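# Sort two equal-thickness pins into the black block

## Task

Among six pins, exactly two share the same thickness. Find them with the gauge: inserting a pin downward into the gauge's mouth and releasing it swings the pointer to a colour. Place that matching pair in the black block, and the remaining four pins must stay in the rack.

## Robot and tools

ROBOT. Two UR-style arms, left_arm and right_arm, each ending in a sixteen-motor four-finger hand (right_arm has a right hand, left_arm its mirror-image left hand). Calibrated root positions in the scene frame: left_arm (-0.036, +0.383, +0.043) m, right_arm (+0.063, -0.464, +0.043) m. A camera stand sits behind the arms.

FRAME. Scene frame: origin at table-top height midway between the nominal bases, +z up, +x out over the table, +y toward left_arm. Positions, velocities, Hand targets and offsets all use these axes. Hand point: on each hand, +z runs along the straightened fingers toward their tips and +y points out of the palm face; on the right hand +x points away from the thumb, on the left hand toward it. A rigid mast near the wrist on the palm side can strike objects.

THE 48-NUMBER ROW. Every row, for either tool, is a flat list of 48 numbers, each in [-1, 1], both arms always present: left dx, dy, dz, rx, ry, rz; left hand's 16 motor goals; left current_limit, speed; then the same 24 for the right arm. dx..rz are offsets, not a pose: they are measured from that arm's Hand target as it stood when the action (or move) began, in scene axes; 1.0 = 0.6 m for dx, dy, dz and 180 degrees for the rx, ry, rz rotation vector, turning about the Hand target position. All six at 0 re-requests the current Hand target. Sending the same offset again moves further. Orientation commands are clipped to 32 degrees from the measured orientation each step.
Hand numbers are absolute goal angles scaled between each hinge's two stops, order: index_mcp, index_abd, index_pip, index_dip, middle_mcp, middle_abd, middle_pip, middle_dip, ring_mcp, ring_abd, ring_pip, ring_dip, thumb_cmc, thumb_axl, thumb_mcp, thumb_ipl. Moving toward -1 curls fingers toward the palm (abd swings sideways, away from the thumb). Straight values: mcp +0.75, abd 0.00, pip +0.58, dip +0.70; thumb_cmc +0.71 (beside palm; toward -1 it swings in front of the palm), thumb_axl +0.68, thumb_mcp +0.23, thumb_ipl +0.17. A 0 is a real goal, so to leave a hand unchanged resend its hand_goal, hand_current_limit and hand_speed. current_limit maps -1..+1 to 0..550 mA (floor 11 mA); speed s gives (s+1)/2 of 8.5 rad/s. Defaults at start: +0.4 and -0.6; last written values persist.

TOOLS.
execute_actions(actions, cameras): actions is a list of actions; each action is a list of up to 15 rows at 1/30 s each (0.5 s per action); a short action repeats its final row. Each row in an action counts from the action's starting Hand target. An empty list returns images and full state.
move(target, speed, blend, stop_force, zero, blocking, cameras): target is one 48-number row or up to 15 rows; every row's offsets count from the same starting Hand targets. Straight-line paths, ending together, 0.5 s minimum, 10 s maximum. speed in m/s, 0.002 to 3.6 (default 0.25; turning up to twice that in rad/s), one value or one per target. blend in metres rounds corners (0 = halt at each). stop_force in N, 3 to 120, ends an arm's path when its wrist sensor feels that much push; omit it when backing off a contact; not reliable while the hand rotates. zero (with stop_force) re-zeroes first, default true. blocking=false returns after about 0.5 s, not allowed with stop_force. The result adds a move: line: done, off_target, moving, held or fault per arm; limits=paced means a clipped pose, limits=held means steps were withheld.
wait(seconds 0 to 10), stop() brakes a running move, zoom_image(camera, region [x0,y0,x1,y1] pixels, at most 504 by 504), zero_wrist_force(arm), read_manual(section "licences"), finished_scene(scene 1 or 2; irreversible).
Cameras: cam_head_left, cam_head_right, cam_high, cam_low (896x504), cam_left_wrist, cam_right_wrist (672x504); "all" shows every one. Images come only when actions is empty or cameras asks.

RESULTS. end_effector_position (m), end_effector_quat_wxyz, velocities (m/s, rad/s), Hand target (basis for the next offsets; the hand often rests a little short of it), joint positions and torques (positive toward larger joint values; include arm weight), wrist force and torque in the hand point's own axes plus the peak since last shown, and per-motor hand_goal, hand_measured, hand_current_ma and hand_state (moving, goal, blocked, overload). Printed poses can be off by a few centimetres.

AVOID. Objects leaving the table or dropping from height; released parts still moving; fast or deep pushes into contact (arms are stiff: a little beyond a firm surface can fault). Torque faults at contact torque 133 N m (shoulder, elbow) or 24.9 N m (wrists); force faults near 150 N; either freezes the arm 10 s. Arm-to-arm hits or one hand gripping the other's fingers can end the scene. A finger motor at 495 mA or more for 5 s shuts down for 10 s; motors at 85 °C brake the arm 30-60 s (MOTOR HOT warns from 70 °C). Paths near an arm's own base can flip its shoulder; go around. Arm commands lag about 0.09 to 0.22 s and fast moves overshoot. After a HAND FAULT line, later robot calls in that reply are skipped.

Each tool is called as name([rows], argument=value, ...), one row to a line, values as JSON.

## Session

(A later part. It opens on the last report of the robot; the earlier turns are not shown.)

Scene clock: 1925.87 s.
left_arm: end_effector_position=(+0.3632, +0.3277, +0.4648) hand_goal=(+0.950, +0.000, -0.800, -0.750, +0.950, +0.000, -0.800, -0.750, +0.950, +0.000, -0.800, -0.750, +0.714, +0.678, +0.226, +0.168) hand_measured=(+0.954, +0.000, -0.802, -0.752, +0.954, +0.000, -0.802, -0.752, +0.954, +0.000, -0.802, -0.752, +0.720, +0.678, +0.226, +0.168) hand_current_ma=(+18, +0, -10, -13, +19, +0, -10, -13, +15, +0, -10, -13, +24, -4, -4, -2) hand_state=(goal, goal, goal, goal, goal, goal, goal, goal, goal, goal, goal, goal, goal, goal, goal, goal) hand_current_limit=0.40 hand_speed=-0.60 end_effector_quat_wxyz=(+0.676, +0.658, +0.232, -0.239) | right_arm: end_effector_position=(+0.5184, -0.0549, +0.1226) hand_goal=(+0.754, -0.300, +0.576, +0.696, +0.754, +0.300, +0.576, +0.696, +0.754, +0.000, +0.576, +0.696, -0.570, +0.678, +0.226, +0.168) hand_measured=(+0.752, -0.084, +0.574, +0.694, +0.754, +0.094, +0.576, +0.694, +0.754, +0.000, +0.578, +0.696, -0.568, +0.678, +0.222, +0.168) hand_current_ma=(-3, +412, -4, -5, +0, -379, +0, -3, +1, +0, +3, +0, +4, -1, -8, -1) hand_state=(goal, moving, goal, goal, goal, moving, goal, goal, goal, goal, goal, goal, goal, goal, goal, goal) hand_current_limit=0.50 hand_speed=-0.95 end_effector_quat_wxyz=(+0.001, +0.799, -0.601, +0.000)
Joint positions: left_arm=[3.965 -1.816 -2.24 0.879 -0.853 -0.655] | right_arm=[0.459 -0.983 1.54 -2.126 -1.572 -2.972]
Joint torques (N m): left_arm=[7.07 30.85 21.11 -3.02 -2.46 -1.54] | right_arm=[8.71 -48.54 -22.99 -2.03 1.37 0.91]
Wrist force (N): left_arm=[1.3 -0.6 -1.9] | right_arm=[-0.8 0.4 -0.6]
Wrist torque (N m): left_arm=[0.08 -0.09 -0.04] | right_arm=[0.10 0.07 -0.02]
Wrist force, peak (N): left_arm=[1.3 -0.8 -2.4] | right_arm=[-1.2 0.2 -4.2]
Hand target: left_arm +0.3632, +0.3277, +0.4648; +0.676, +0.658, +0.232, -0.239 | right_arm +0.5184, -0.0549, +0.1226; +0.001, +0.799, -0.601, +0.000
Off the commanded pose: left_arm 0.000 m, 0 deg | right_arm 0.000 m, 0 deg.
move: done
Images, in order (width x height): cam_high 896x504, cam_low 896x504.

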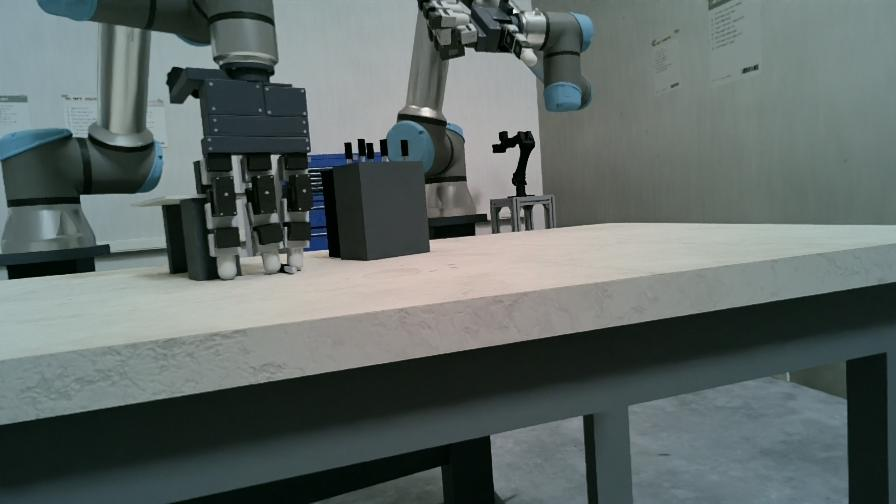

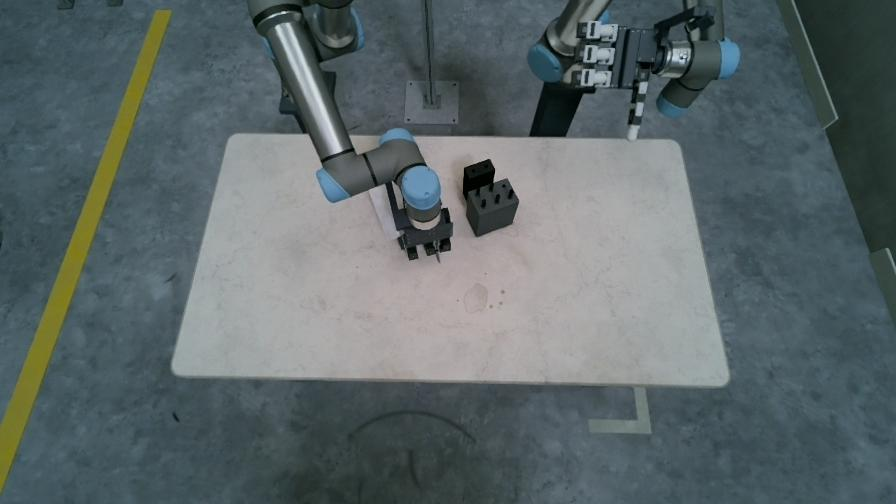

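move([
  [0,0,0,0,0,0,0.95,0,-0.8,-0.75,0.95,0,-0.8,-0.75,0.95,0,-0.8,-0.75,0.714,0.678,0.226,0.168,0.4,-0.6,0.04,0.012,0.05,0,0,0,0.754,-0.3,0.576,0.696,0.754,0.3,0.576,0.696,0.754,0,0.576,0.696,-0.571,0.678,0.226,0.168,0.5,-0.95],
  [0,0,0,0,0,0,0.95,0,-0.8,-0.75,0.95,0,-0.8,-0.75,0.95,0,-0.8,-0.75,0.714,0.678,0.226,0.168,0.4,-0.6,0.06,0.012,0.35,0,0,0,0.754,-0.3,0.576,0.696,0.754,0.3,0.576,0.696,0.754,0,0.576,0.696,-0.571,0.678,0.226,0.168,0.5,-0.95],
], speed=[0.05,0.2], blend=[0.01,0], cameras=["cam_high","cam_low","cam_left_wrist","cam_right_wrist"])

zoom_image(camera="cam_high", region=[220, 60, 340, 180])

zoom_image(camera="cam_left_wrist", region=[80, 40, 200, 170])

Scene clock: 1936.47 s.
left_arm: end_effector_position=(+0.3632, +0.3277, +0.4648) hand_goal=(+0.950, +0.000, -0.800, -0.750, +0.950, +0.000, -0.800, -0.750, +0.950, +0.000, -0.800, -0.750, +0.714, +0.678, +0.226, +0.168) hand_measured=(+0.954, +0.000, -0.802, -0.752, +0.954, +0.000, -0.802, -0.752, +0.954, +0.000, -0.802, -0.752, +0.720, +0.678, +0.226, +0.168) hand_current_ma=(+18, +0, -10, -13, +19, +0, -10, -13, +15, +0, -10, -13, +24, -4, -4, -2) hand_state=(goal, goal, goal, goal, goal, goal, goal, goal, goal, goal, goal, goal, goal, goal, goal, goal) hand_current_limit=0.40 hand_speed=-0.60 end_effector_quat_wxyz=(+0.676, +0.658, +0.232, -0.239) | right_arm: end_effector_position=(+0.5544, -0.0477, +0.3325) hand_goal=(+0.754, -0.300, +0.576, +0.696, +0.754, +0.300, +0.576, +0.696, +0.754, +0.000, +0.576, +0.696, -0.570, +0.678, +0.226, +0.168) hand_measured=(+0.752, -0.084, +0.574, +0.694, +0.754, +0.094, +0.576, +0.694, +0.754, +0.000, +0.578, +0.696, -0.568, +0.678, +0.222, +0.168) hand_current_ma=(-3, +413, -4, -5, +0, -412, +0, -3, +1, +0, +3, +0, +4, -1, -8, -1) hand_state=(goal, blocked, goal, goal, goal, blocked, goal, goal, goal, goal, goal, goal, goal, goal, goal, goal) hand_current_limit=0.50 hand_speed=-0.95 end_effector_quat_wxyz=(+0.000, +0.799, -0.601, +0.000)
Joint positions: left_arm=[3.965 -1.816 -2.24 0.879 -0.853 -0.655] | right_arm=[0.446 -1.053 1.085 -1.603 -1.572 -2.985]
Joint torques (N m): left_arm=[7.44 30.61 21.26 -2.94 -2.21 -1.68] | right_arm=[-8.56 -34.02 -27.23 -1.28 -2.62 -1.37]
Wrist force (N): left_arm=[1.2 -0.5 -1.9] | right_arm=[-0.6 0.0 -0.5]
Wrist torque (N m): left_arm=[0.10 -0.07 -0.05] | right_arm=[0.06 0.03 0.01]
Wrist force, peak (N): left_arm=[1.2 -0.8 -2.3] | right_arm=[-0.7 -0.1 -1.6]
Hand target: left_arm +0.3632, +0.3277, +0.4648; +0.676, +0.658, +0.232, -0.239 | right_arm +0.5544, -0.0477, +0.3326; +0.001, +0.799, -0.601, +0.000
Off the commanded pose: left_arm 0.000 m, 0 deg | right_arm 0.000 m, 0 deg.
move: done
Images, in order (width x height): cam_high 896x504, cam_low 896x504, cam_left_wrist 672x504, cam_right_wrist 672x504.

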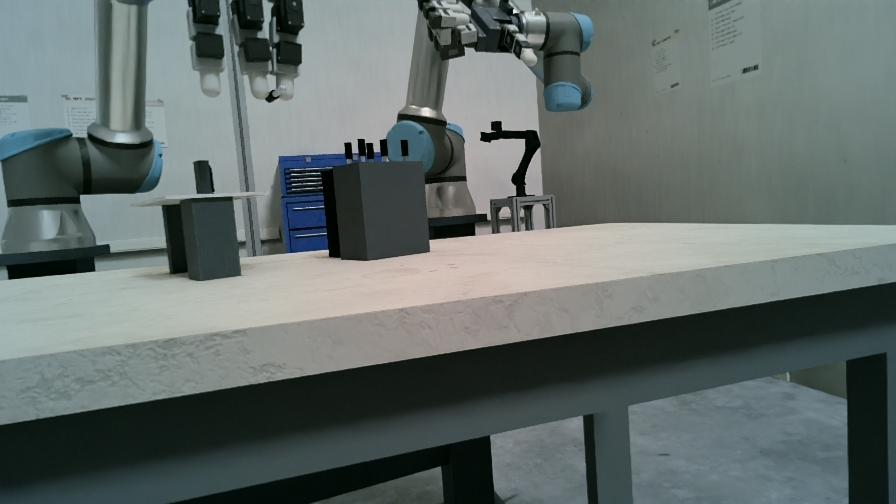

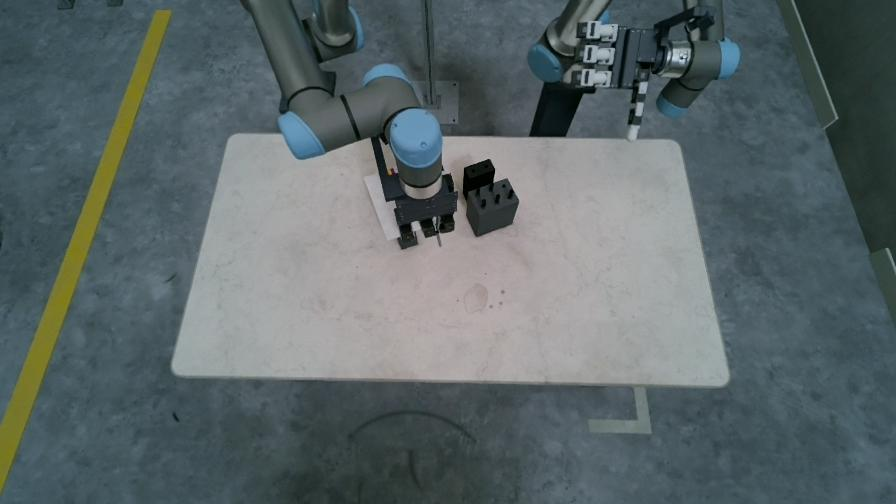

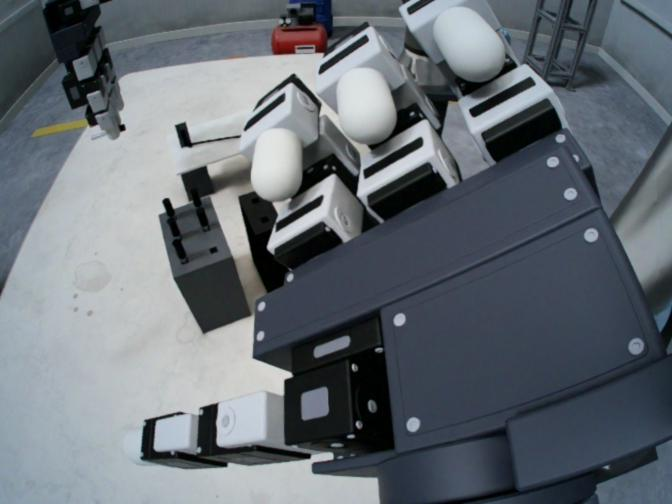

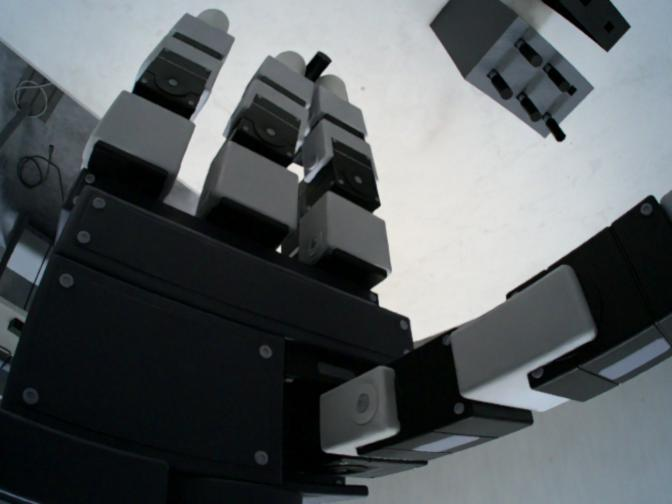

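Scaled by 4.200.

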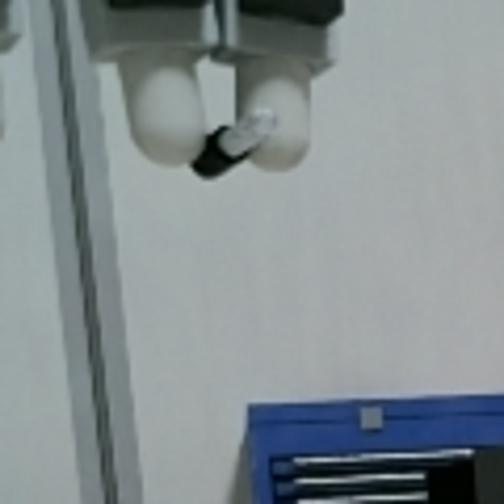

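Scaled by 3.877 from the camera's 672x504 image, which has a finer 960x720 frame.

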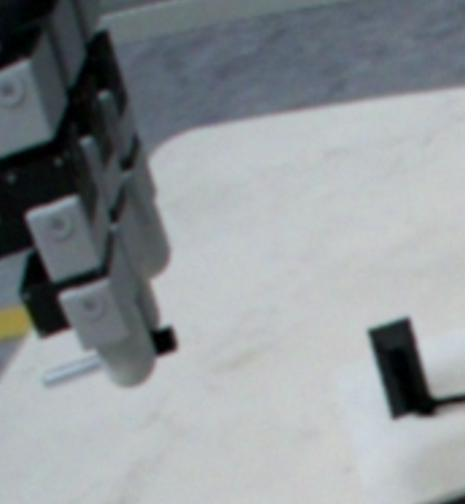

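move([
  [0,0,0,0,0,0,0.95,0,-0.8,-0.75,0.95,0,-0.8,-0.75,0.95,0,-0.8,-0.75,0.714,0.678,0.226,0.168,0.4,-0.6,0,-0.42,0,0,0,0,0.754,-0.3,0.576,0.696,0.754,0.3,0.576,0.696,0.754,0,0.576,0.696,0.714,0.678,0.226,0.168,0.5,-0.8],
  [0,0,0,0,0,0,0.95,0,-0.8,-0.75,0.95,0,-0.8,-0.75,0.95,0,-0.8,-0.75,0.714,0.678,0.226,0.168,0.4,-0.6,0,-0.42,-0.3,0,0,0,0.754,-0.3,0.576,0.696,0.754,0.3,0.576,0.696,0.754,0,0.576,0.696,0.714,0.678,0.226,0.168,0.5,-0.8],
], speed=0.25, blend=[0.03,0])

move(target=[0,0,0,0,0,0,0.95,0,-0.8,-0.75,0.95,0,-0.8,-0.75,0.95,0,-0.8,-0.75,0.714,0.678,0.226,0.168,0.4,-0.6,0,0,-0.055,0,0,0,0.754,-0.3,0.576,0.696,0.754,0.3,0.576,0.696,0.754,0,0.576,0.696,0.714,0.678,0.226,0.168,0.5,-0.8], speed=0.02, stop_force=3, cameras=["cam_low","cam_right_wrist"])

zoom_image(camera="cam_low", region=[300, 190, 400, 290])

Scene clock: 2007.67 s.
left_arm: end_effector_position=(+0.3632, +0.3277, +0.4648) hand_goal=(+0.950, +0.000, -0.800, -0.750, +0.950, +0.000, -0.800, -0.750, +0.950, +0.000, -0.800, -0.750, +0.714, +0.678, +0.226, +0.168) hand_measured=(+0.954, +0.000, -0.802, -0.752, +0.954, +0.000, -0.802, -0.752, +0.954, +0.000, -0.802, -0.752, +0.720, +0.678, +0.226, +0.168) hand_current_ma=(+18, +0, -10, -13, +19, +0, -10, -13, +15, +0, -10, -13, +24, -4, -4, -2) hand_state=(goal, goal, goal, goal, goal, goal, goal, goal, goal, goal, goal, goal, goal, goal, goal, goal) hand_current_limit=0.40 hand_speed=-0.60 end_effector_quat_wxyz=(+0.676, +0.658, +0.232, -0.239) | right_arm: end_effector_position=(+0.5543, -0.2998, +0.1528) hand_goal=(+0.754, -0.300, +0.576, +0.696, +0.754, +0.300, +0.576, +0.696, +0.754, +0.000, +0.576, +0.696, +0.714, +0.678, +0.226, +0.168) hand_measured=(+0.752, -0.084, +0.574, +0.694, +0.754, +0.094, +0.576, +0.694, +0.754, +0.000, +0.578, +0.696, +0.712, +0.678, +0.222, +0.168) hand_current_ma=(-3, +412, -4, -5, +0, -412, +0, -3, +1, +0, +3, +0, -4, -1, -8, -1) hand_state=(goal, blocked, goal, goal, goal, blocked, goal, goal, goal, goal, goal, goal, goal, goal, goal, goal) hand_current_limit=0.50 hand_speed=-0.80 end_effector_quat_wxyz=(+0.001, +0.799, -0.601, +0.000)
Joint positions: left_arm=[3.965 -1.816 -2.24 0.879 -0.853 -0.655] | right_arm=[0.065 -1.181 1.766 -2.155 -1.572 -3.366]
Joint torques (N m): left_arm=[6.78 30.4 21.13 -2.75 -2.16 -1.55] | right_arm=[9.77 -25.58 -11.92 -3.8 2.49 0.99]
Wrist force (N): left_arm=[1.4 -0.8 -1.9] | right_arm=[-0.2 0.0 -0.2]
Wrist torque (N m): left_arm=[0.07 -0.10 -0.03] | right_arm=[-0.05 0.02 0.07]
Wrist force, peak (N): left_arm=[1.3 -0.7 -2.3] | right_arm=[-1.7 -0.2 -0.3]
Hand target: left_arm +0.3632, +0.3277, +0.4648; +0.676, +0.658, +0.232, -0.239 | right_arm +0.5544, -0.2997, +0.1526; +0.001, +0.799, -0.601, +0.000
Off the commanded pose: left_arm 0.000 m, 0 deg | right_arm 0.000 m, 0 deg.
move: done

Scene clock: 2010.50 s.
left_arm: end_effector_position=(+0.3632, +0.3277, +0.4648) hand_goal=(+0.950, +0.000, -0.800, -0.750, +0.950, +0.000, -0.800, -0.750, +0.950, +0.000, -0.800, -0.750, +0.714, +0.678, +0.226, +0.168) hand_measured=(+0.954, +0.000, -0.802, -0.752, +0.954, +0.000, -0.802, -0.752, +0.954, +0.000, -0.802, -0.752, +0.720, +0.678, +0.226, +0.168) hand_current_ma=(+18, +0, -10, -13, +19, +0, -10, -13, +15, +0, -10, -13, +24, -4, -4, -2) hand_state=(goal, goal, goal, goal, goal, goal, goal, goal, goal, goal, goal, goal, goal, goal, goal, goal) hand_current_limit=0.40 hand_speed=-0.60 end_effector_quat_wxyz=(+0.676, +0.658, +0.232, -0.239) | right_arm: end_effector_position=(+0.5543, -0.2997, +0.1224) hand_goal=(+0.754, -0.300, +0.576, +0.696, +0.754, +0.300, +0.576, +0.696, +0.754, +0.000, +0.576, +0.696, +0.714, +0.678, +0.226, +0.168) hand_measured=(+0.752, -0.084, +0.574, +0.694, +0.754, +0.096, +0.576, +0.694, +0.754, +0.000, +0.578, +0.696, +0.712, +0.678, +0.222, +0.168) hand_current_ma=(-5, +413, -4, -4, +0, -412, +0, -2, +1, +0, +2, +0, -4, -1, -8, -1) hand_state=(goal, blocked, goal, goal, goal, blocked, goal, goal, goal, goal, goal, goal, goal, goal, goal, goal) hand_current_limit=0.50 hand_speed=-0.80 end_effector_quat_wxyz=(+0.001, +0.799, -0.601, +0.000)
Joint positions: left_arm=[3.965 -1.816 -2.24 0.879 -0.853 -0.655] | right_arm=[0.065 -1.139 1.796 -2.228 -1.572 -3.366]
Joint torques (N m): left_arm=[7.6 30.24 21.79 -2.91 -2.25 -1.61] | right_arm=[7.68 -42.66 -22.27 -0.96 2.32 0.85]
Wrist force (N): left_arm=[1.2 -0.8 -2.0] | right_arm=[0.0 -0.4 -2.3]
Wrist torque (N m): left_arm=[0.08 -0.07 -0.06] | right_arm=[0.16 0.15 0.06]
Wrist force, peak (N): left_arm=[1.3 -0.7 -2.2] | right_arm=[-0.5 -0.1 -21.8]
Hand target: left_arm +0.3632, +0.3277, +0.4648; +0.676, +0.658, +0.232, -0.239 | right_arm +0.5543, -0.2997, +0.1224; +0.001, +0.799, -0.601, +0.000 (not the last commanded pose)
Off the commanded pose: left_arm 0.000 m, 0 deg | right_arm 0.003 m, 0 deg.
move: contact (right_arm)
Images, in order (width x height): cam_low 896x504, cam_right_wrist 672x504.

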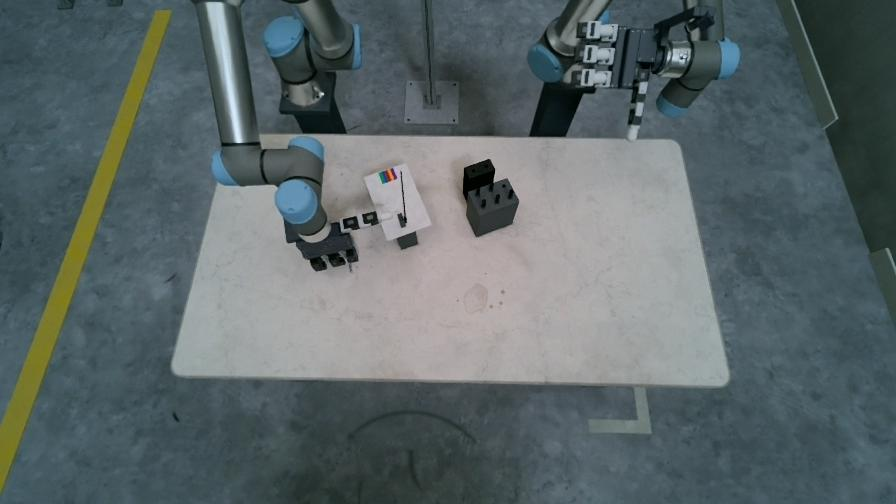

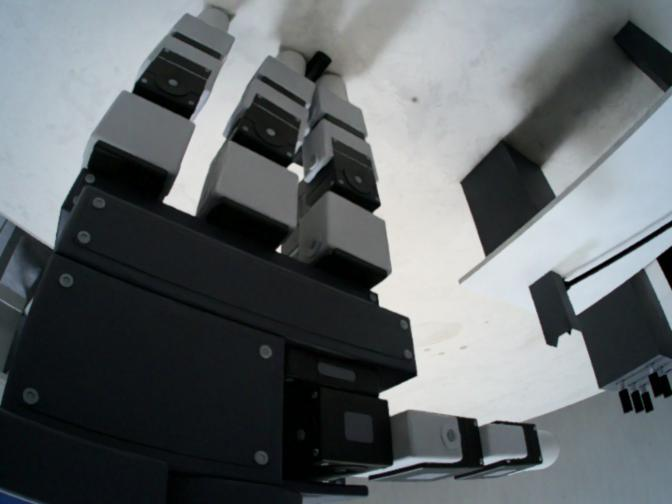

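Scaled by 5.040.

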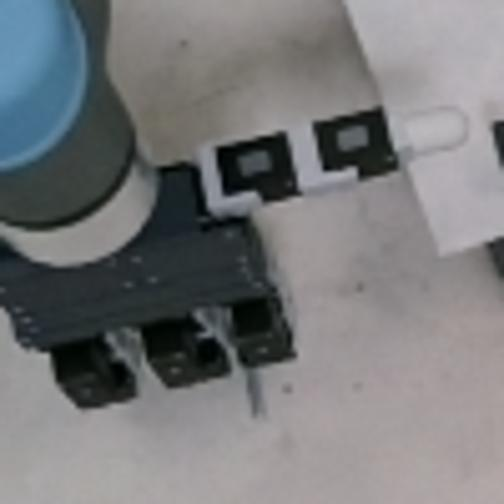

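zoom_image(camera="cam_right_wrist", region=[500, 230, 640, 360])

Scaled by 3.600 from the camera's 672x504 image, which has a finer 960x720 frame.

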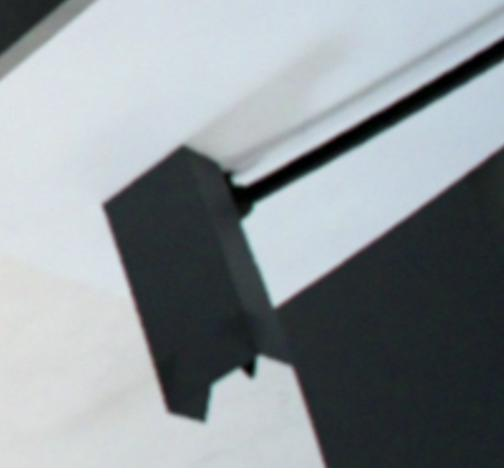

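move(target=[0,0,0,0,0,0,0.95,0,-0.8,-0.75,0.95,0,-0.8,-0.75,0.95,0,-0.8,-0.75,0.714,0.678,0.226,0.168,0.4,-0.6,0,0,0,0,0,0,0.754,0.03,0.576,0.696,0.754,-0.03,0.576,0.696,0.754,0,0.576,0.696,0.714,0.678,0.226,0.168,0.5,-0.95])

move([
  [0,0,0,0,0,0,0.95,0,-0.8,-0.75,0.95,0,-0.8,-0.75,0.95,0,-0.8,-0.75,0.714,0.678,0.226,0.168,0.4,-0.6,0,0,0.06,0,0,0,0.754,0.03,0.576,0.696,0.754,-0.03,0.576,0.696,0.754,0,0.576,0.696,0.714,0.678,0.226,0.168,0.5,-0.95],
  [0,0,0,0,0,0,0.95,0,-0.8,-0.75,0.95,0,-0.8,-0.75,0.95,0,-0.8,-0.75,0.714,0.678,0.226,0.168,0.4,-0.6,-0.0912,-0.026,-0.0942,0.0689,-0.2403,0,0.754,0.03,0.576,0.696,0.754,-0.03,0.576,0.696,0.754,0,0.576,0.696,0.714,0.678,0.226,0.168,0.5,-0.95],
], speed=0.15, cameras=["cam_low","cam_right_wrist","cam_high"])

zoom_image(camera="cam_low", region=[300, 190, 400, 290])

zoom_image(camera="cam_right_wrist", region=[200, 0, 440, 160])

Scene clock: 2056.70 s.
left_arm: end_effector_position=(+0.3632, +0.3277, +0.4648) hand_goal=(+0.950, +0.000, -0.800, -0.750, +0.950, +0.000, -0.800, -0.750, +0.950, +0.000, -0.800, -0.750, +0.714, +0.678, +0.226, +0.168) hand_measured=(+0.954, +0.000, -0.802, -0.752, +0.954, +0.000, -0.802, -0.752, +0.954, +0.000, -0.802, -0.752, +0.720, +0.678, +0.226, +0.168) hand_current_ma=(+18, +0, -10, -13, +19, +0, -10, -13, +15, +0, -10, -13, +24, -4, -4, -2) hand_state=(goal, goal, goal, goal, goal, goal, goal, goal, goal, goal, goal, goal, goal, goal, goal, goal) hand_current_limit=0.40 hand_speed=-0.60 end_effector_quat_wxyz=(+0.676, +0.658, +0.232, -0.239) | right_arm: end_effector_position=(+0.5543, -0.2997, +0.1225) hand_goal=(+0.754, +0.030, +0.576, +0.696, +0.754, -0.030, +0.576, +0.696, +0.754, +0.000, +0.576, +0.696, +0.714, +0.678, +0.226, +0.168) hand_measured=(+0.752, -0.026, +0.574, +0.694, +0.754, +0.012, +0.576, +0.694, +0.754, +0.000, +0.578, +0.696, +0.712, +0.678, +0.222, +0.168) hand_current_ma=(-5, -171, -4, -4, +0, +116, +0, -2, +1, +0, +2, +0, -4, -1, -8, -1) hand_state=(goal, blocked, goal, goal, goal, blocked, goal, goal, goal, goal, goal, goal, goal, goal, goal, goal) hand_current_limit=0.50 hand_speed=-0.95 end_effector_quat_wxyz=(+0.001, +0.799, -0.601, +0.000)
Joint positions: left_arm=[3.965 -1.816 -2.24 0.879 -0.853 -0.655] | right_arm=[0.065 -1.139 1.796 -2.228 -1.572 -3.366]
Joint torques (N m): left_arm=[7.03 30.85 21.43 -2.64 -2.17 -1.53] | right_arm=[-2.81 -39.95 -20.28 -1.41 2.46 0.86]
Wrist force (N): left_arm=[1.1 -0.7 -1.9] | right_arm=[0.4 0.1 -5.9]
Wrist torque (N m): left_arm=[0.08 -0.05 -0.07] | right_arm=[0.43 0.12 0.09]
Wrist force, peak (N): left_arm=[1.1 -0.6 -2.3] | right_arm=[0.2 -0.4 -5.9]
Hand target: left_arm +0.3632, +0.3277, +0.4648; +0.676, +0.658, +0.232, -0.239 | right_arm +0.5543, -0.2997, +0.1224; +0.001, +0.799, -0.601, +0.000
Off the commanded pose: left_arm 0.000 m, 0 deg | right_arm 0.000 m, 0 deg.
move: done

Scene clock: 2061.10 s.
left_arm: end_effector_position=(+0.3632, +0.3277, +0.4648) hand_goal=(+0.950, +0.000, -0.800, -0.750, +0.950, +0.000, -0.800, -0.750, +0.950, +0.000, -0.800, -0.750, +0.714, +0.678, +0.226, +0.168) hand_measured=(+0.954, +0.000, -0.802, -0.752, +0.954, +0.000, -0.802, -0.752, +0.954, +0.000, -0.802, -0.752, +0.720, +0.678, +0.226, +0.168) hand_current_ma=(+18, +0, -10, -13, +19, +0, -10, -13, +15, +0, -10, -13, +24, -4, -4, -2) hand_state=(goal, goal, goal, goal, goal, goal, goal, goal, goal, goal, goal, goal, goal, goal, goal, goal) hand_current_limit=0.40 hand_speed=-0.60 end_effector_quat_wxyz=(+0.676, +0.658, +0.232, -0.239) | right_arm: end_effector_position=(+0.4996, -0.3153, +0.0659) hand_goal=(+0.754, +0.030, +0.576, +0.696, +0.754, -0.030, +0.576, +0.696, +0.754, +0.000, +0.576, +0.696, +0.714, +0.678, +0.226, +0.168) hand_measured=(+0.748, +0.026, +0.574, +0.694, +0.748, -0.026, +0.576, +0.694, +0.748, +0.000, +0.576, +0.696, +0.710, +0.678, +0.222, +0.168) hand_current_ma=(-12, -5, -4, -4, -12, +6, +0, -2, -12, +0, +1, +0, -7, -1, -8, -1) hand_state=(goal, goal, goal, goal, goal, goal, goal, goal, goal, goal, goal, goal, goal, goal, goal, goal) hand_current_limit=0.50 hand_speed=-0.95 end_effector_quat_wxyz=(-0.305, +0.738, -0.556, +0.231) end_effector_velocity=(+0.001, +0.000, +0.001) end_effector_angular_velocity=(+0.001, -0.004, -0.001)
Joint positions: left_arm=[3.965 -1.816 -2.24 0.879 -0.853 -0.655] | right_arm=[-0.093 -1.187 2.497 -3.629 -1.306 -3.419]
Joint velocities: left_arm=[within noise] | right_arm=[0 0.001 0 -0.005 0.001 0.002]
Joint torques (N m): left_arm=[7.42 30.23 20.79 -2.83 -2.26 -1.52] | right_arm=[-9.57 -13.71 -1.89 -4.33 2.86 1.1]
Wrist force (N): left_arm=[1.1 -0.8 -2.0] | right_arm=[0.5 -0.8 -0.9]
Wrist torque (N m): left_arm=[0.07 -0.06 -0.06] | right_arm=[-0.05 -0.04 -0.05]
Wrist force, peak (N): left_arm=[1.3 -0.6 -2.2] | right_arm=[0.3 -0.3 -5.7]
Hand target: left_arm +0.3632, +0.3277, +0.4648; +0.676, +0.658, +0.232, -0.239 | right_arm +0.4996, -0.3153, +0.0659; -0.305, +0.738, -0.556, +0.231
Off the commanded pose: left_arm 0.000 m, 0 deg | right_arm 0.000 m, 0 deg.
move: done
Images, in order (width x height): cam_high 896x504, cam_low 896x504, cam_right_wrist 672x504.

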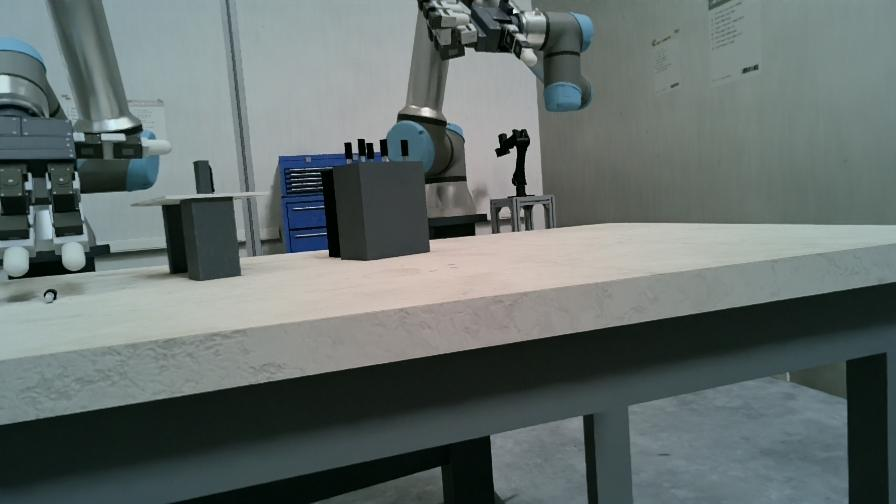

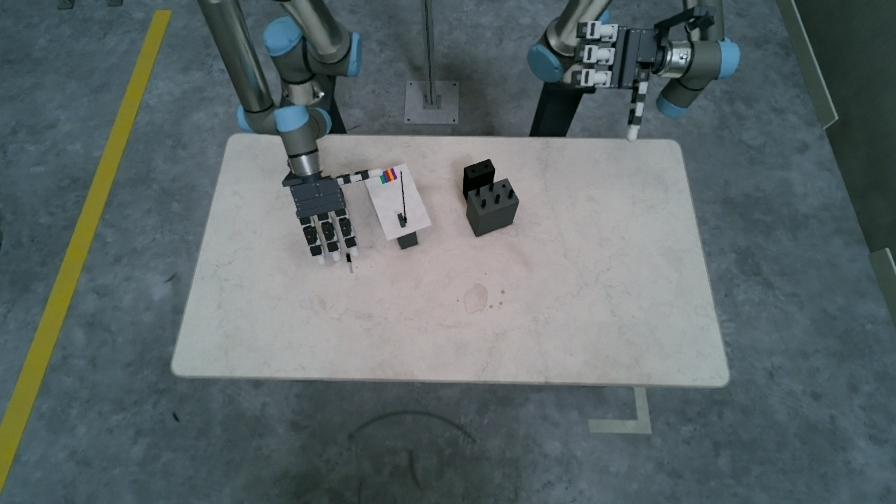

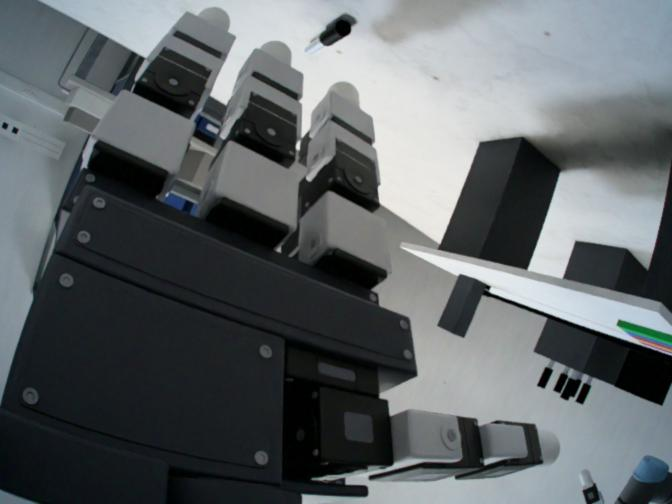

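Scaled by 5.040.

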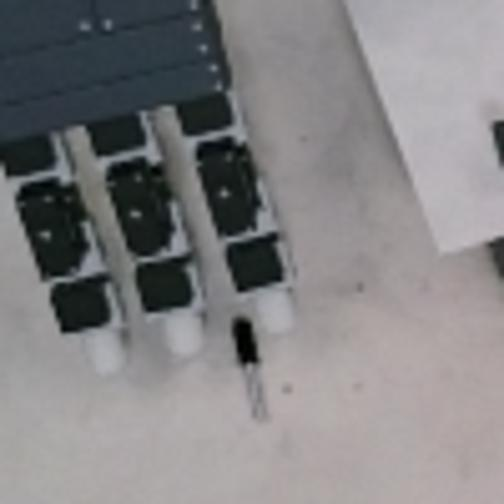

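Scaled by 2.100 from the camera's 672x504 image, which has a finer 960x720 frame.

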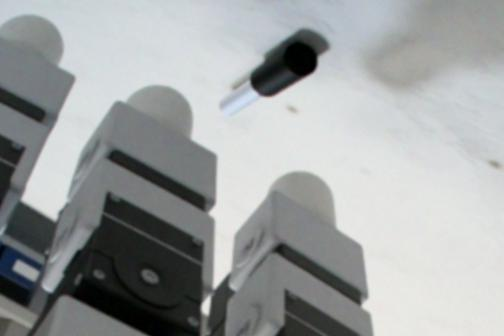

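move(target=[0,0,0,0,0,0,0.95,0,-0.8,-0.75,0.95,0,-0.8,-0.75,0.95,0,-0.8,-0.75,0.714,0.678,0.226,0.168,0.4,-0.6,0,0,-0.036,0,0,0,0.754,0.03,0.576,0.696,0.754,-0.03,0.576,0.696,0.754,0,0.576,0.696,0.714,0.678,0.226,0.168,0.5,-0.95], speed=0.05)

move(target=[0,0,0,0,0,0,0.95,0,-0.8,-0.75,0.95,0,-0.8,-0.75,0.95,0,-0.8,-0.75,0.714,0.678,0.226,0.168,0.4,-0.6,0,0,-0.03,0,0,0,0.754,0.03,0.576,0.696,0.754,-0.03,0.576,0.696,0.754,0,0.576,0.696,0.714,0.678,0.226,0.168,0.5,-0.95], speed=0.01, stop_force=3, cameras=["cam_low","cam_right_wrist","cam_high"])

zoom_image(camera="cam_low", region=[300, 190, 400, 290])

zoom_image(camera="cam_high", region=[0, 200, 120, 320])

Scene clock: 2072.27 s.
left_arm: end_effector_position=(+0.3632, +0.3277, +0.4648) hand_goal=(+0.950, +0.000, -0.800, -0.750, +0.950, +0.000, -0.800, -0.750, +0.950, +0.000, -0.800, -0.750, +0.714, +0.678, +0.226, +0.168) hand_measured=(+0.954, +0.000, -0.802, -0.752, +0.954, +0.000, -0.802, -0.752, +0.954, +0.000, -0.802, -0.752, +0.720, +0.678, +0.226, +0.168) hand_current_ma=(+18, +0, -10, -13, +19, +0, -10, -13, +15, +0, -10, -13, +24, -4, -4, -2) hand_state=(goal, goal, goal, goal, goal, goal, goal, goal, goal, goal, goal, goal, goal, goal, goal, goal) hand_current_limit=0.40 hand_speed=-0.60 end_effector_quat_wxyz=(+0.676, +0.658, +0.232, -0.239) | right_arm: end_effector_position=(+0.4996, -0.3154, +0.0444) hand_goal=(+0.754, +0.030, +0.576, +0.696, +0.754, -0.030, +0.576, +0.696, +0.754, +0.000, +0.576, +0.696, +0.714, +0.678, +0.226, +0.168) hand_measured=(+0.748, +0.026, +0.574, +0.694, +0.748, -0.026, +0.576, +0.694, +0.748, +0.000, +0.576, +0.696, +0.710, +0.678, +0.222, +0.168) hand_current_ma=(-13, -5, -4, -4, -13, +6, +0, -2, -13, +0, +1, +0, -7, -1, -8, -1) hand_state=(goal, goal, goal, goal, goal, goal, goal, goal, goal, goal, goal, goal, goal, goal, goal, goal) hand_current_limit=0.50 hand_speed=-0.95 end_effector_quat_wxyz=(-0.305, +0.738, -0.556, +0.231) end_effector_velocity=(+0.000, +0.000, -0.001) end_effector_angular_velocity=(+0.000, +0.000, -0.001)
Joint positions: left_arm=[3.965 -1.816 -2.24 0.879 -0.853 -0.655] | right_arm=[-0.093 -1.105 2.498 -3.712 -1.306 -3.419]
Joint velocities: left_arm=[within noise] | right_arm=[0 0.004 0.001 -0.005 0 0.001]
Joint torques (N m): left_arm=[8.25 30.17 22.07 -2.69 -2.25 -1.63] | right_arm=[0.24 -16.59 -11.37 -4.81 2.95 1.14]
Wrist force (N): left_arm=[1.1 -0.7 -2.1] | right_arm=[0.4 -0.3 -0.9]
Wrist torque (N m): left_arm=[0.09 -0.06 -0.07] | right_arm=[0.02 0.01 -0.04]
Wrist force, peak (N): left_arm=[1.2 -1.1 -2.2] | right_arm=[0.8 -1.2 -1.1]
Hand target: left_arm +0.3632, +0.3277, +0.4648; +0.676, +0.658, +0.232, -0.239 | right_arm +0.4996, -0.3153, +0.0443; -0.305, +0.738, -0.556, +0.231
Off the commanded pose: left_arm 0.000 m, 0 deg | right_arm 0.000 m, 0 deg.
move: done

Scene clock: 2074.20 s.
left_arm: end_effector_position=(+0.3632, +0.3277, +0.4648) hand_goal=(+0.950, +0.000, -0.800, -0.750, +0.950, +0.000, -0.800, -0.750, +0.950, +0.000, -0.800, -0.750, +0.714, +0.678, +0.226, +0.168) hand_measured=(+0.954, +0.000, -0.802, -0.752, +0.954, +0.000, -0.802, -0.752, +0.954, +0.000, -0.802, -0.752, +0.720, +0.678, +0.226, +0.168) hand_current_ma=(+18, +0, -10, -13, +19, +0, -10, -13, +15, +0, -10, -13, +24, -4, -4, -2) hand_state=(goal, goal, goal, goal, goal, goal, goal, goal, goal, goal, goal, goal, goal, goal, goal, goal) hand_current_limit=0.40 hand_speed=-0.60 end_effector_quat_wxyz=(+0.676, +0.658, +0.232, -0.239) | right_arm: end_effector_position=(+0.4996, -0.3153, +0.0366) hand_goal=(+0.754, +0.030, +0.576, +0.696, +0.754, -0.030, +0.576, +0.696, +0.754, +0.000, +0.576, +0.696, +0.714, +0.678, +0.226, +0.168) hand_measured=(+0.750, +0.028, +0.576, +0.694, +0.750, -0.026, +0.576, +0.694, +0.750, +0.000, +0.576, +0.696, +0.710, +0.678, +0.222, +0.168) hand_current_ma=(-7, -5, +0, -2, -9, +5, +1, -2, -12, +0, +1, +0, -8, -1, -8, -1) hand_state=(goal, goal, goal, goal, goal, goal, goal, goal, goal, goal, goal, goal, goal, goal, goal, goal) hand_current_limit=0.50 hand_speed=-0.95 end_effector_quat_wxyz=(-0.305, +0.738, -0.556, +0.231)
Joint positions: left_arm=[3.965 -1.816 -2.24 0.879 -0.853 -0.655] | right_arm=[-0.093 -1.074 2.497 -3.742 -1.306 -3.419]
Joint torques (N m): left_arm=[8.18 30.68 21.52 -2.77 -2.26 -1.53] | right_arm=[7.87 -33.57 0.71 -1.81 2.52 0.12]
Wrist force (N): left_arm=[1.2 -0.5 -1.7] | right_arm=[0.5 -1.0 -0.9]
Wrist torque (N m): left_arm=[0.08 -0.07 -0.06] | right_arm=[-0.02 -0.02 -0.05]
Wrist force, peak (N): left_arm=[1.6 -0.9 -1.9] | right_arm=[0.7 -2.2 -5.6]
Hand target: left_arm +0.3632, +0.3277, +0.4648; +0.676, +0.658, +0.232, -0.239 | right_arm +0.4996, -0.3153, +0.0366; -0.305, +0.738, -0.556, +0.231 (not the last commanded pose)
Off the commanded pose: left_arm 0.000 m, 0 deg | right_arm 0.010 m, 0 deg.
move: contact (right_arm)
Images, in order (width x height): cam_high 896x504, cam_low 896x504, cam_right_wrist 672x504.

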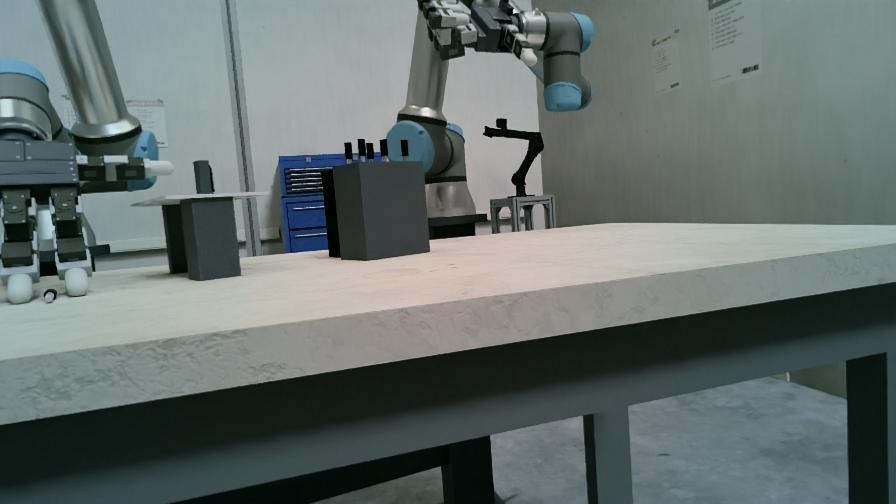

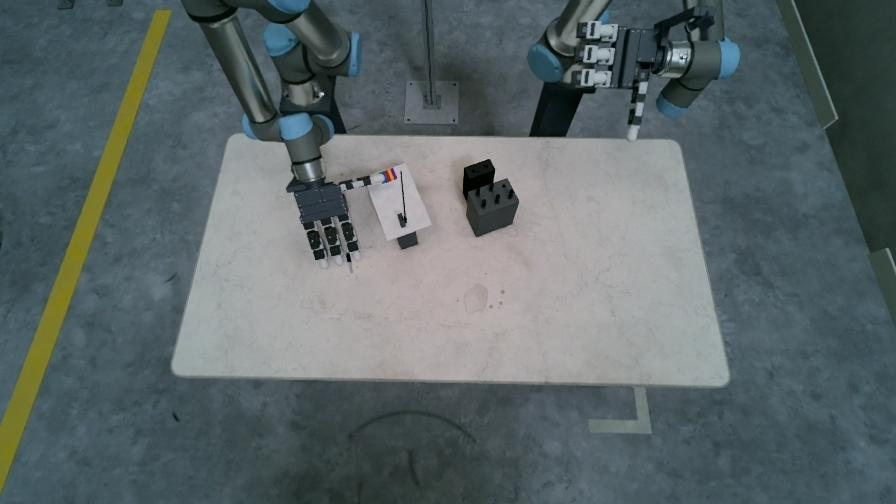

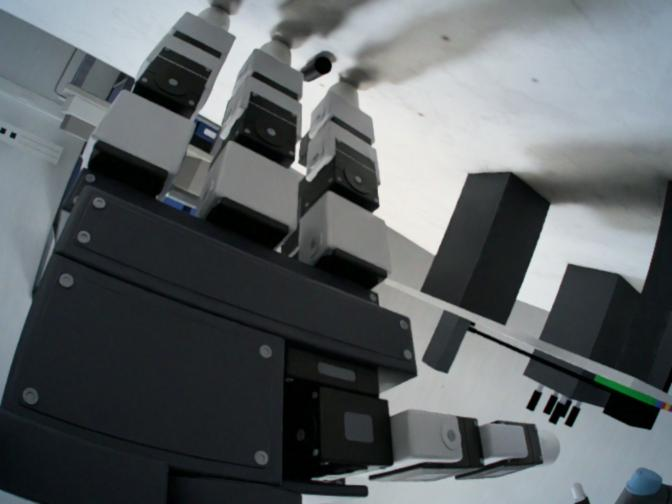

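Scaled by 5.040.

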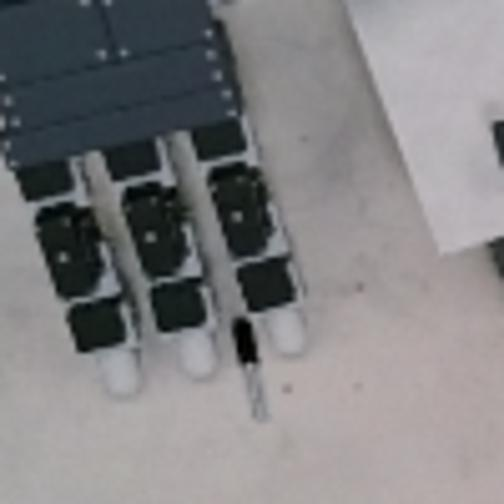

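Scaled by 4.200.

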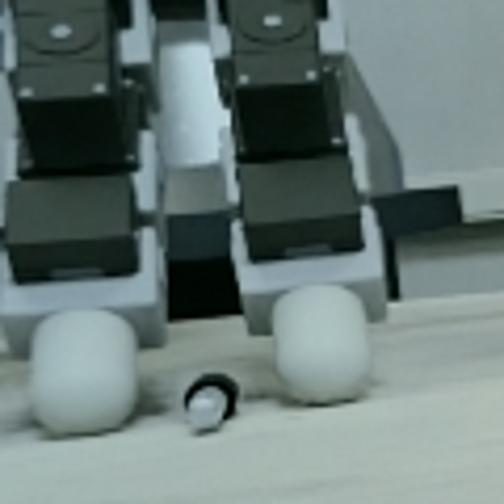

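move(target=[0,0,0,0,0,0,0.95,0,-0.8,-0.75,0.95,0,-0.8,-0.75,0.95,0,-0.8,-0.75,0.714,0.678,0.226,0.168,0.4,-0.6,0,0,0,0,0,0,0.754,-0.3,0.576,0.696,0.754,0.3,0.576,0.696,0.754,0,0.576,0.696,0.714,0.678,0.226,0.168,0.5,-0.95])

wait(seconds=1.5)

move(target=[0,0,0,0,0,0,0.95,0,-0.8,-0.75,0.95,0,-0.8,-0.75,0.95,0,-0.8,-0.75,0.714,0.678,0.226,0.168,0.4,-0.6,0,0,0.05,0,0,0,0.754,-0.3,0.576,0.696,0.754,0.3,0.576,0.696,0.754,0,0.576,0.696,0.714,0.678,0.226,0.168,0.5,-0.95], speed=0.06, cameras=["cam_low","cam_right_wrist","cam_high"])

zoom_image(camera="cam_low", region=[300, 190, 400, 290])

zoom_image(camera="cam_high", region=[0, 180, 120, 300])

zoom_image(camera="cam_right_wrist", region=[200, 0, 440, 160])

Scene clock: 2082.93 s.
left_arm: end_effector_position=(+0.3632, +0.3277, +0.4648) hand_goal=(+0.950, +0.000, -0.800, -0.750, +0.950, +0.000, -0.800, -0.750, +0.950, +0.000, -0.800, -0.750, +0.714, +0.678, +0.226, +0.168) hand_measured=(+0.954, +0.000, -0.802, -0.752, +0.954, +0.000, -0.802, -0.752, +0.954, +0.000, -0.802, -0.752, +0.720, +0.678, +0.226, +0.168) hand_current_ma=(+18, +0, -10, -13, +19, +0, -10, -13, +15, +0, -10, -13, +24, -4, -4, -2) hand_state=(goal, goal, goal, goal, goal, goal, goal, goal, goal, goal, goal, goal, goal, goal, goal, goal) hand_current_limit=0.40 hand_speed=-0.60 end_effector_quat_wxyz=(+0.676, +0.658, +0.232, -0.239) | right_arm: end_effector_position=(+0.4996, -0.3153, +0.0366) hand_goal=(+0.754, -0.300, +0.576, +0.696, +0.754, +0.300, +0.576, +0.696, +0.754, +0.000, +0.576, +0.696, +0.714, +0.678, +0.226, +0.168) hand_measured=(+0.750, -0.084, +0.576, +0.694, +0.748, +0.084, +0.576, +0.694, +0.750, +0.000, +0.576, +0.696, +0.710, +0.678, +0.222, +0.168) hand_current_ma=(-11, +136, +0, -2, -13, -137, +1, -2, -12, +0, +1, +0, -8, -1, -8, -1) hand_state=(goal, moving, goal, goal, goal, moving, goal, goal, goal, goal, goal, goal, goal, goal, goal, goal) hand_current_limit=0.50 hand_speed=-0.95 end_effector_quat_wxyz=(-0.305, +0.738, -0.556, +0.231)
Joint positions: left_arm=[3.965 -1.816 -2.24 0.879 -0.853 -0.655] | right_arm=[-0.093 -1.074 2.497 -3.742 -1.306 -3.419]
Joint torques (N m): left_arm=[8.15 29.77 20.48 -2.59 -2.43 -1.48] | right_arm=[6.64 -33.59 0.34 -1.82 2.38 0.18]
Wrist force (N): left_arm=[1.0 -0.7 -2.1] | right_arm=[0.8 -0.8 -1.0]
Wrist torque (N m): left_arm=[0.09 -0.06 -0.07] | right_arm=[-0.04 -0.06 -0.02]
Wrist force, peak (N): left_arm=[1.4 -0.8 -2.1] | right_arm=[0.5 -1.2 -1.4]
Hand target: left_arm +0.3632, +0.3277, +0.4648; +0.676, +0.658, +0.232, -0.239 | right_arm +0.4996, -0.3153, +0.0366; -0.305, +0.738, -0.556, +0.231
Off the commanded pose: left_arm 0.000 m, 0 deg | right_arm 0.000 m, 0 deg.
move: done

Scene clock: 2084.43 s.
left_arm: end_effector_position=(+0.3632, +0.3277, +0.4648) hand_goal=(+0.950, +0.000, -0.800, -0.750, +0.950, +0.000, -0.800, -0.750, +0.950, +0.000, -0.800, -0.750, +0.714, +0.678, +0.226, +0.168) hand_measured=(+0.954, +0.000, -0.802, -0.752, +0.954, +0.000, -0.802, -0.752, +0.954, +0.000, -0.802, -0.752, +0.720, +0.678, +0.226, +0.168) hand_current_ma=(+18, +0, -10, -13, +19, +0, -10, -13, +15, +0, -10, -13, +24, -4, -4, -2) hand_state=(goal, goal, goal, goal, goal, goal, goal, goal, goal, goal, goal, goal, goal, goal, goal, goal) hand_current_limit=0.40 hand_speed=-0.60 end_effector_quat_wxyz=(+0.676, +0.658, +0.232, -0.239) | right_arm: end_effector_position=(+0.4996, -0.3153, +0.0366) hand_goal=(+0.754, -0.300, +0.576, +0.696, +0.754, +0.300, +0.576, +0.696, +0.754, +0.000, +0.576, +0.696, +0.714, +0.678, +0.226, +0.168) hand_measured=(+0.750, -0.090, +0.576, +0.694, +0.748, +0.088, +0.576, +0.694, +0.750, +0.000, +0.576, +0.696, +0.710, +0.678, +0.222, +0.168) hand_current_ma=(-11, +413, +0, -2, -13, -412, +0, -2, -12, +0, +1, +0, -8, -1, -8, -1) hand_state=(goal, blocked, goal, goal, goal, blocked, goal, goal, goal, goal, goal, goal, goal, goal, goal, goal) hand_current_limit=0.50 hand_speed=-0.95 end_effector_quat_wxyz=(-0.305, +0.738, -0.556, +0.231)
Joint positions: left_arm=[3.965 -1.816 -2.24 0.879 -0.853 -0.655] | right_arm=[-0.093 -1.074 2.497 -3.742 -1.306 -3.419]
Joint torques (N m): left_arm=[7.73 30.09 22.1 -2.75 -2.23 -1.63] | right_arm=[5.16 -32.87 0.62 -2.11 2.55 0.16]
Wrist force (N): left_arm=[1.0 -0.7 -2.1] | right_arm=[0.4 -0.9 -1.0]
Wrist torque (N m): left_arm=[0.09 -0.06 -0.06] | right_arm=[-0.05 -0.01 -0.05]
Wrist force, peak (N): left_arm=[1.2 -0.8 -2.2] | right_arm=[0.8 -0.9 -1.1]
Hand target: left_arm +0.3632, +0.3277, +0.4648; +0.676, +0.658, +0.232, -0.239 | right_arm +0.4996, -0.3153, +0.0366; -0.305, +0.738, -0.556, +0.231
Off the commanded pose: left_arm 0.000 m, 0 deg | right_arm 0.000 m, 0 deg.
wait: 1.50 s; at rest by 0.17 s

Scene clock: 2085.60 s.
left_arm: end_effector_position=(+0.3632, +0.3277, +0.4648) hand_goal=(+0.950, +0.000, -0.800, -0.750, +0.950, +0.000, -0.800, -0.750, +0.950, +0.000, -0.800, -0.750, +0.714, +0.678, +0.226, +0.168) hand_measured=(+0.954, +0.000, -0.802, -0.752, +0.954, +0.000, -0.802, -0.752, +0.954, +0.000, -0.802, -0.752, +0.720, +0.678, +0.226, +0.168) hand_current_ma=(+18, +0, -10, -13, +19, +0, -10, -13, +15, +0, -10, -13, +24, -4, -4, -2) hand_state=(goal, goal, goal, goal, goal, goal, goal, goal, goal, goal, goal, goal, goal, goal, goal, goal) hand_current_limit=0.40 hand_speed=-0.60 end_effector_quat_wxyz=(+0.676, +0.658, +0.232, -0.239) | right_arm: end_effector_position=(+0.4996, -0.3153, +0.0665) hand_goal=(+0.754, -0.300, +0.576, +0.696, +0.754, +0.300, +0.576, +0.696, +0.754, +0.000, +0.576, +0.696, +0.714, +0.678, +0.226, +0.168) hand_measured=(+0.748, -0.090, +0.576, +0.694, +0.748, +0.088, +0.576, +0.694, +0.748, +0.000, +0.576, +0.696, +0.710, +0.678, +0.222, +0.168) hand_current_ma=(-13, +413, +0, -2, -17, -412, +0, -2, -13, +0, +1, +0, -8, -1, -8, -1) hand_state=(goal, blocked, goal, goal, goal, blocked, goal, goal, goal, goal, goal, goal, goal, goal, goal, goal) hand_current_limit=0.50 hand_speed=-0.95 end_effector_quat_wxyz=(-0.305, +0.738, -0.556, +0.231)
Joint positions: left_arm=[3.965 -1.816 -2.24 0.879 -0.853 -0.655] | right_arm=[-0.093 -1.189 2.497 -3.627 -1.306 -3.419]
Joint torques (N m): left_arm=[7.4 30.06 20.89 -2.76 -2.2 -1.61] | right_arm=[-3.65 -31.31 -13.75 -2.35 2.12 -1.25]
Wrist force (N): left_arm=[1.2 -0.6 -1.7] | right_arm=[0.6 -0.7 -0.8]
Wrist torque (N m): left_arm=[0.07 -0.07 -0.06] | right_arm=[-0.05 -0.06 -0.01]
Wrist force, peak (N): left_arm=[1.3 -0.9 -2.0] | right_arm=[0.9 -1.2 -1.0]
Hand target: left_arm +0.3632, +0.3277, +0.4648; +0.676, +0.658, +0.232, -0.239 | right_arm +0.4996, -0.3153, +0.0666; -0.305, +0.738, -0.556, +0.231
Off the commanded pose: left_arm 0.000 m, 0 deg | right_arm 0.000 m, 0 deg.
move: done
Images, in order (width x height): cam_high 896x504, cam_low 896x504, cam_right_wrist 672x504.

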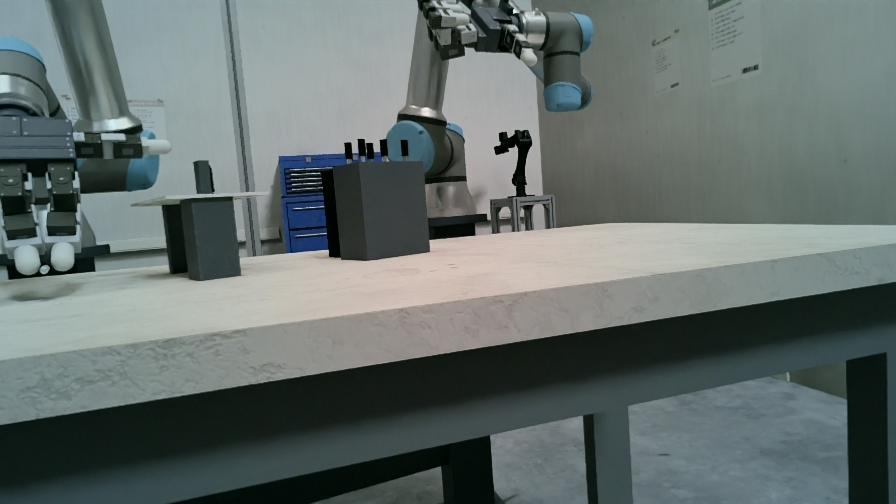

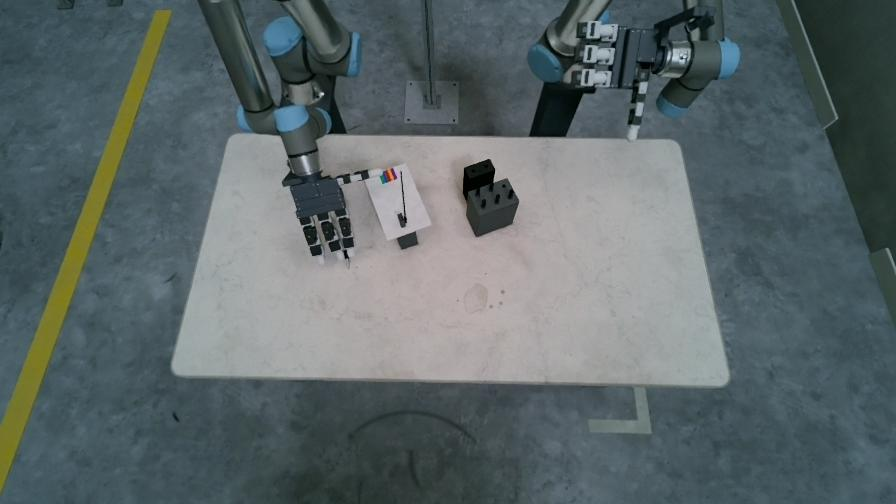

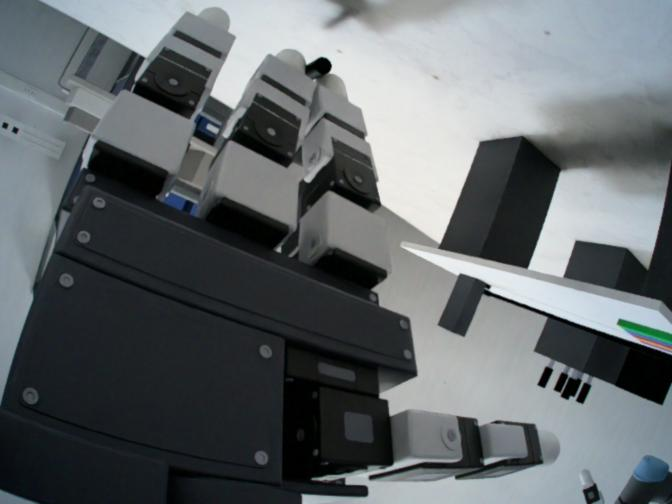

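Scaled by 5.040.

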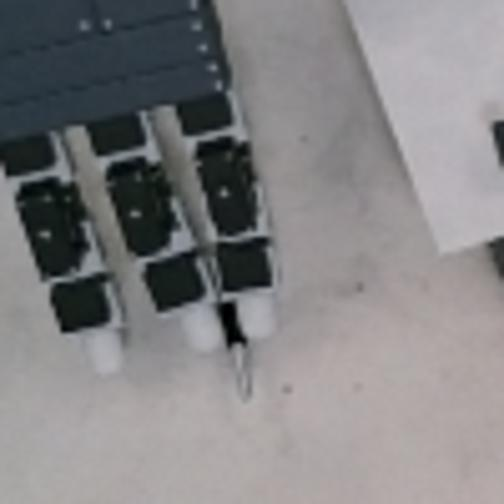

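Scaled by 4.200.

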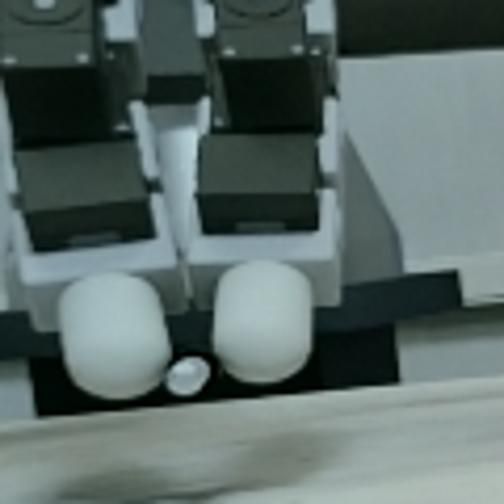

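Scaled by 2.100 from the camera's 672x504 image, which has a finer 960x720 frame.

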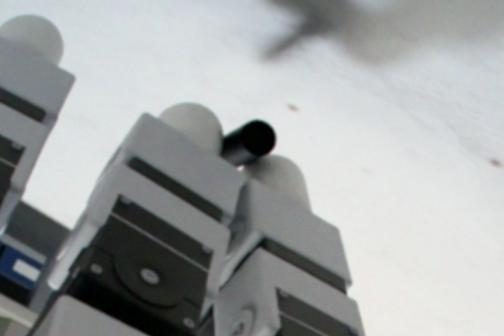

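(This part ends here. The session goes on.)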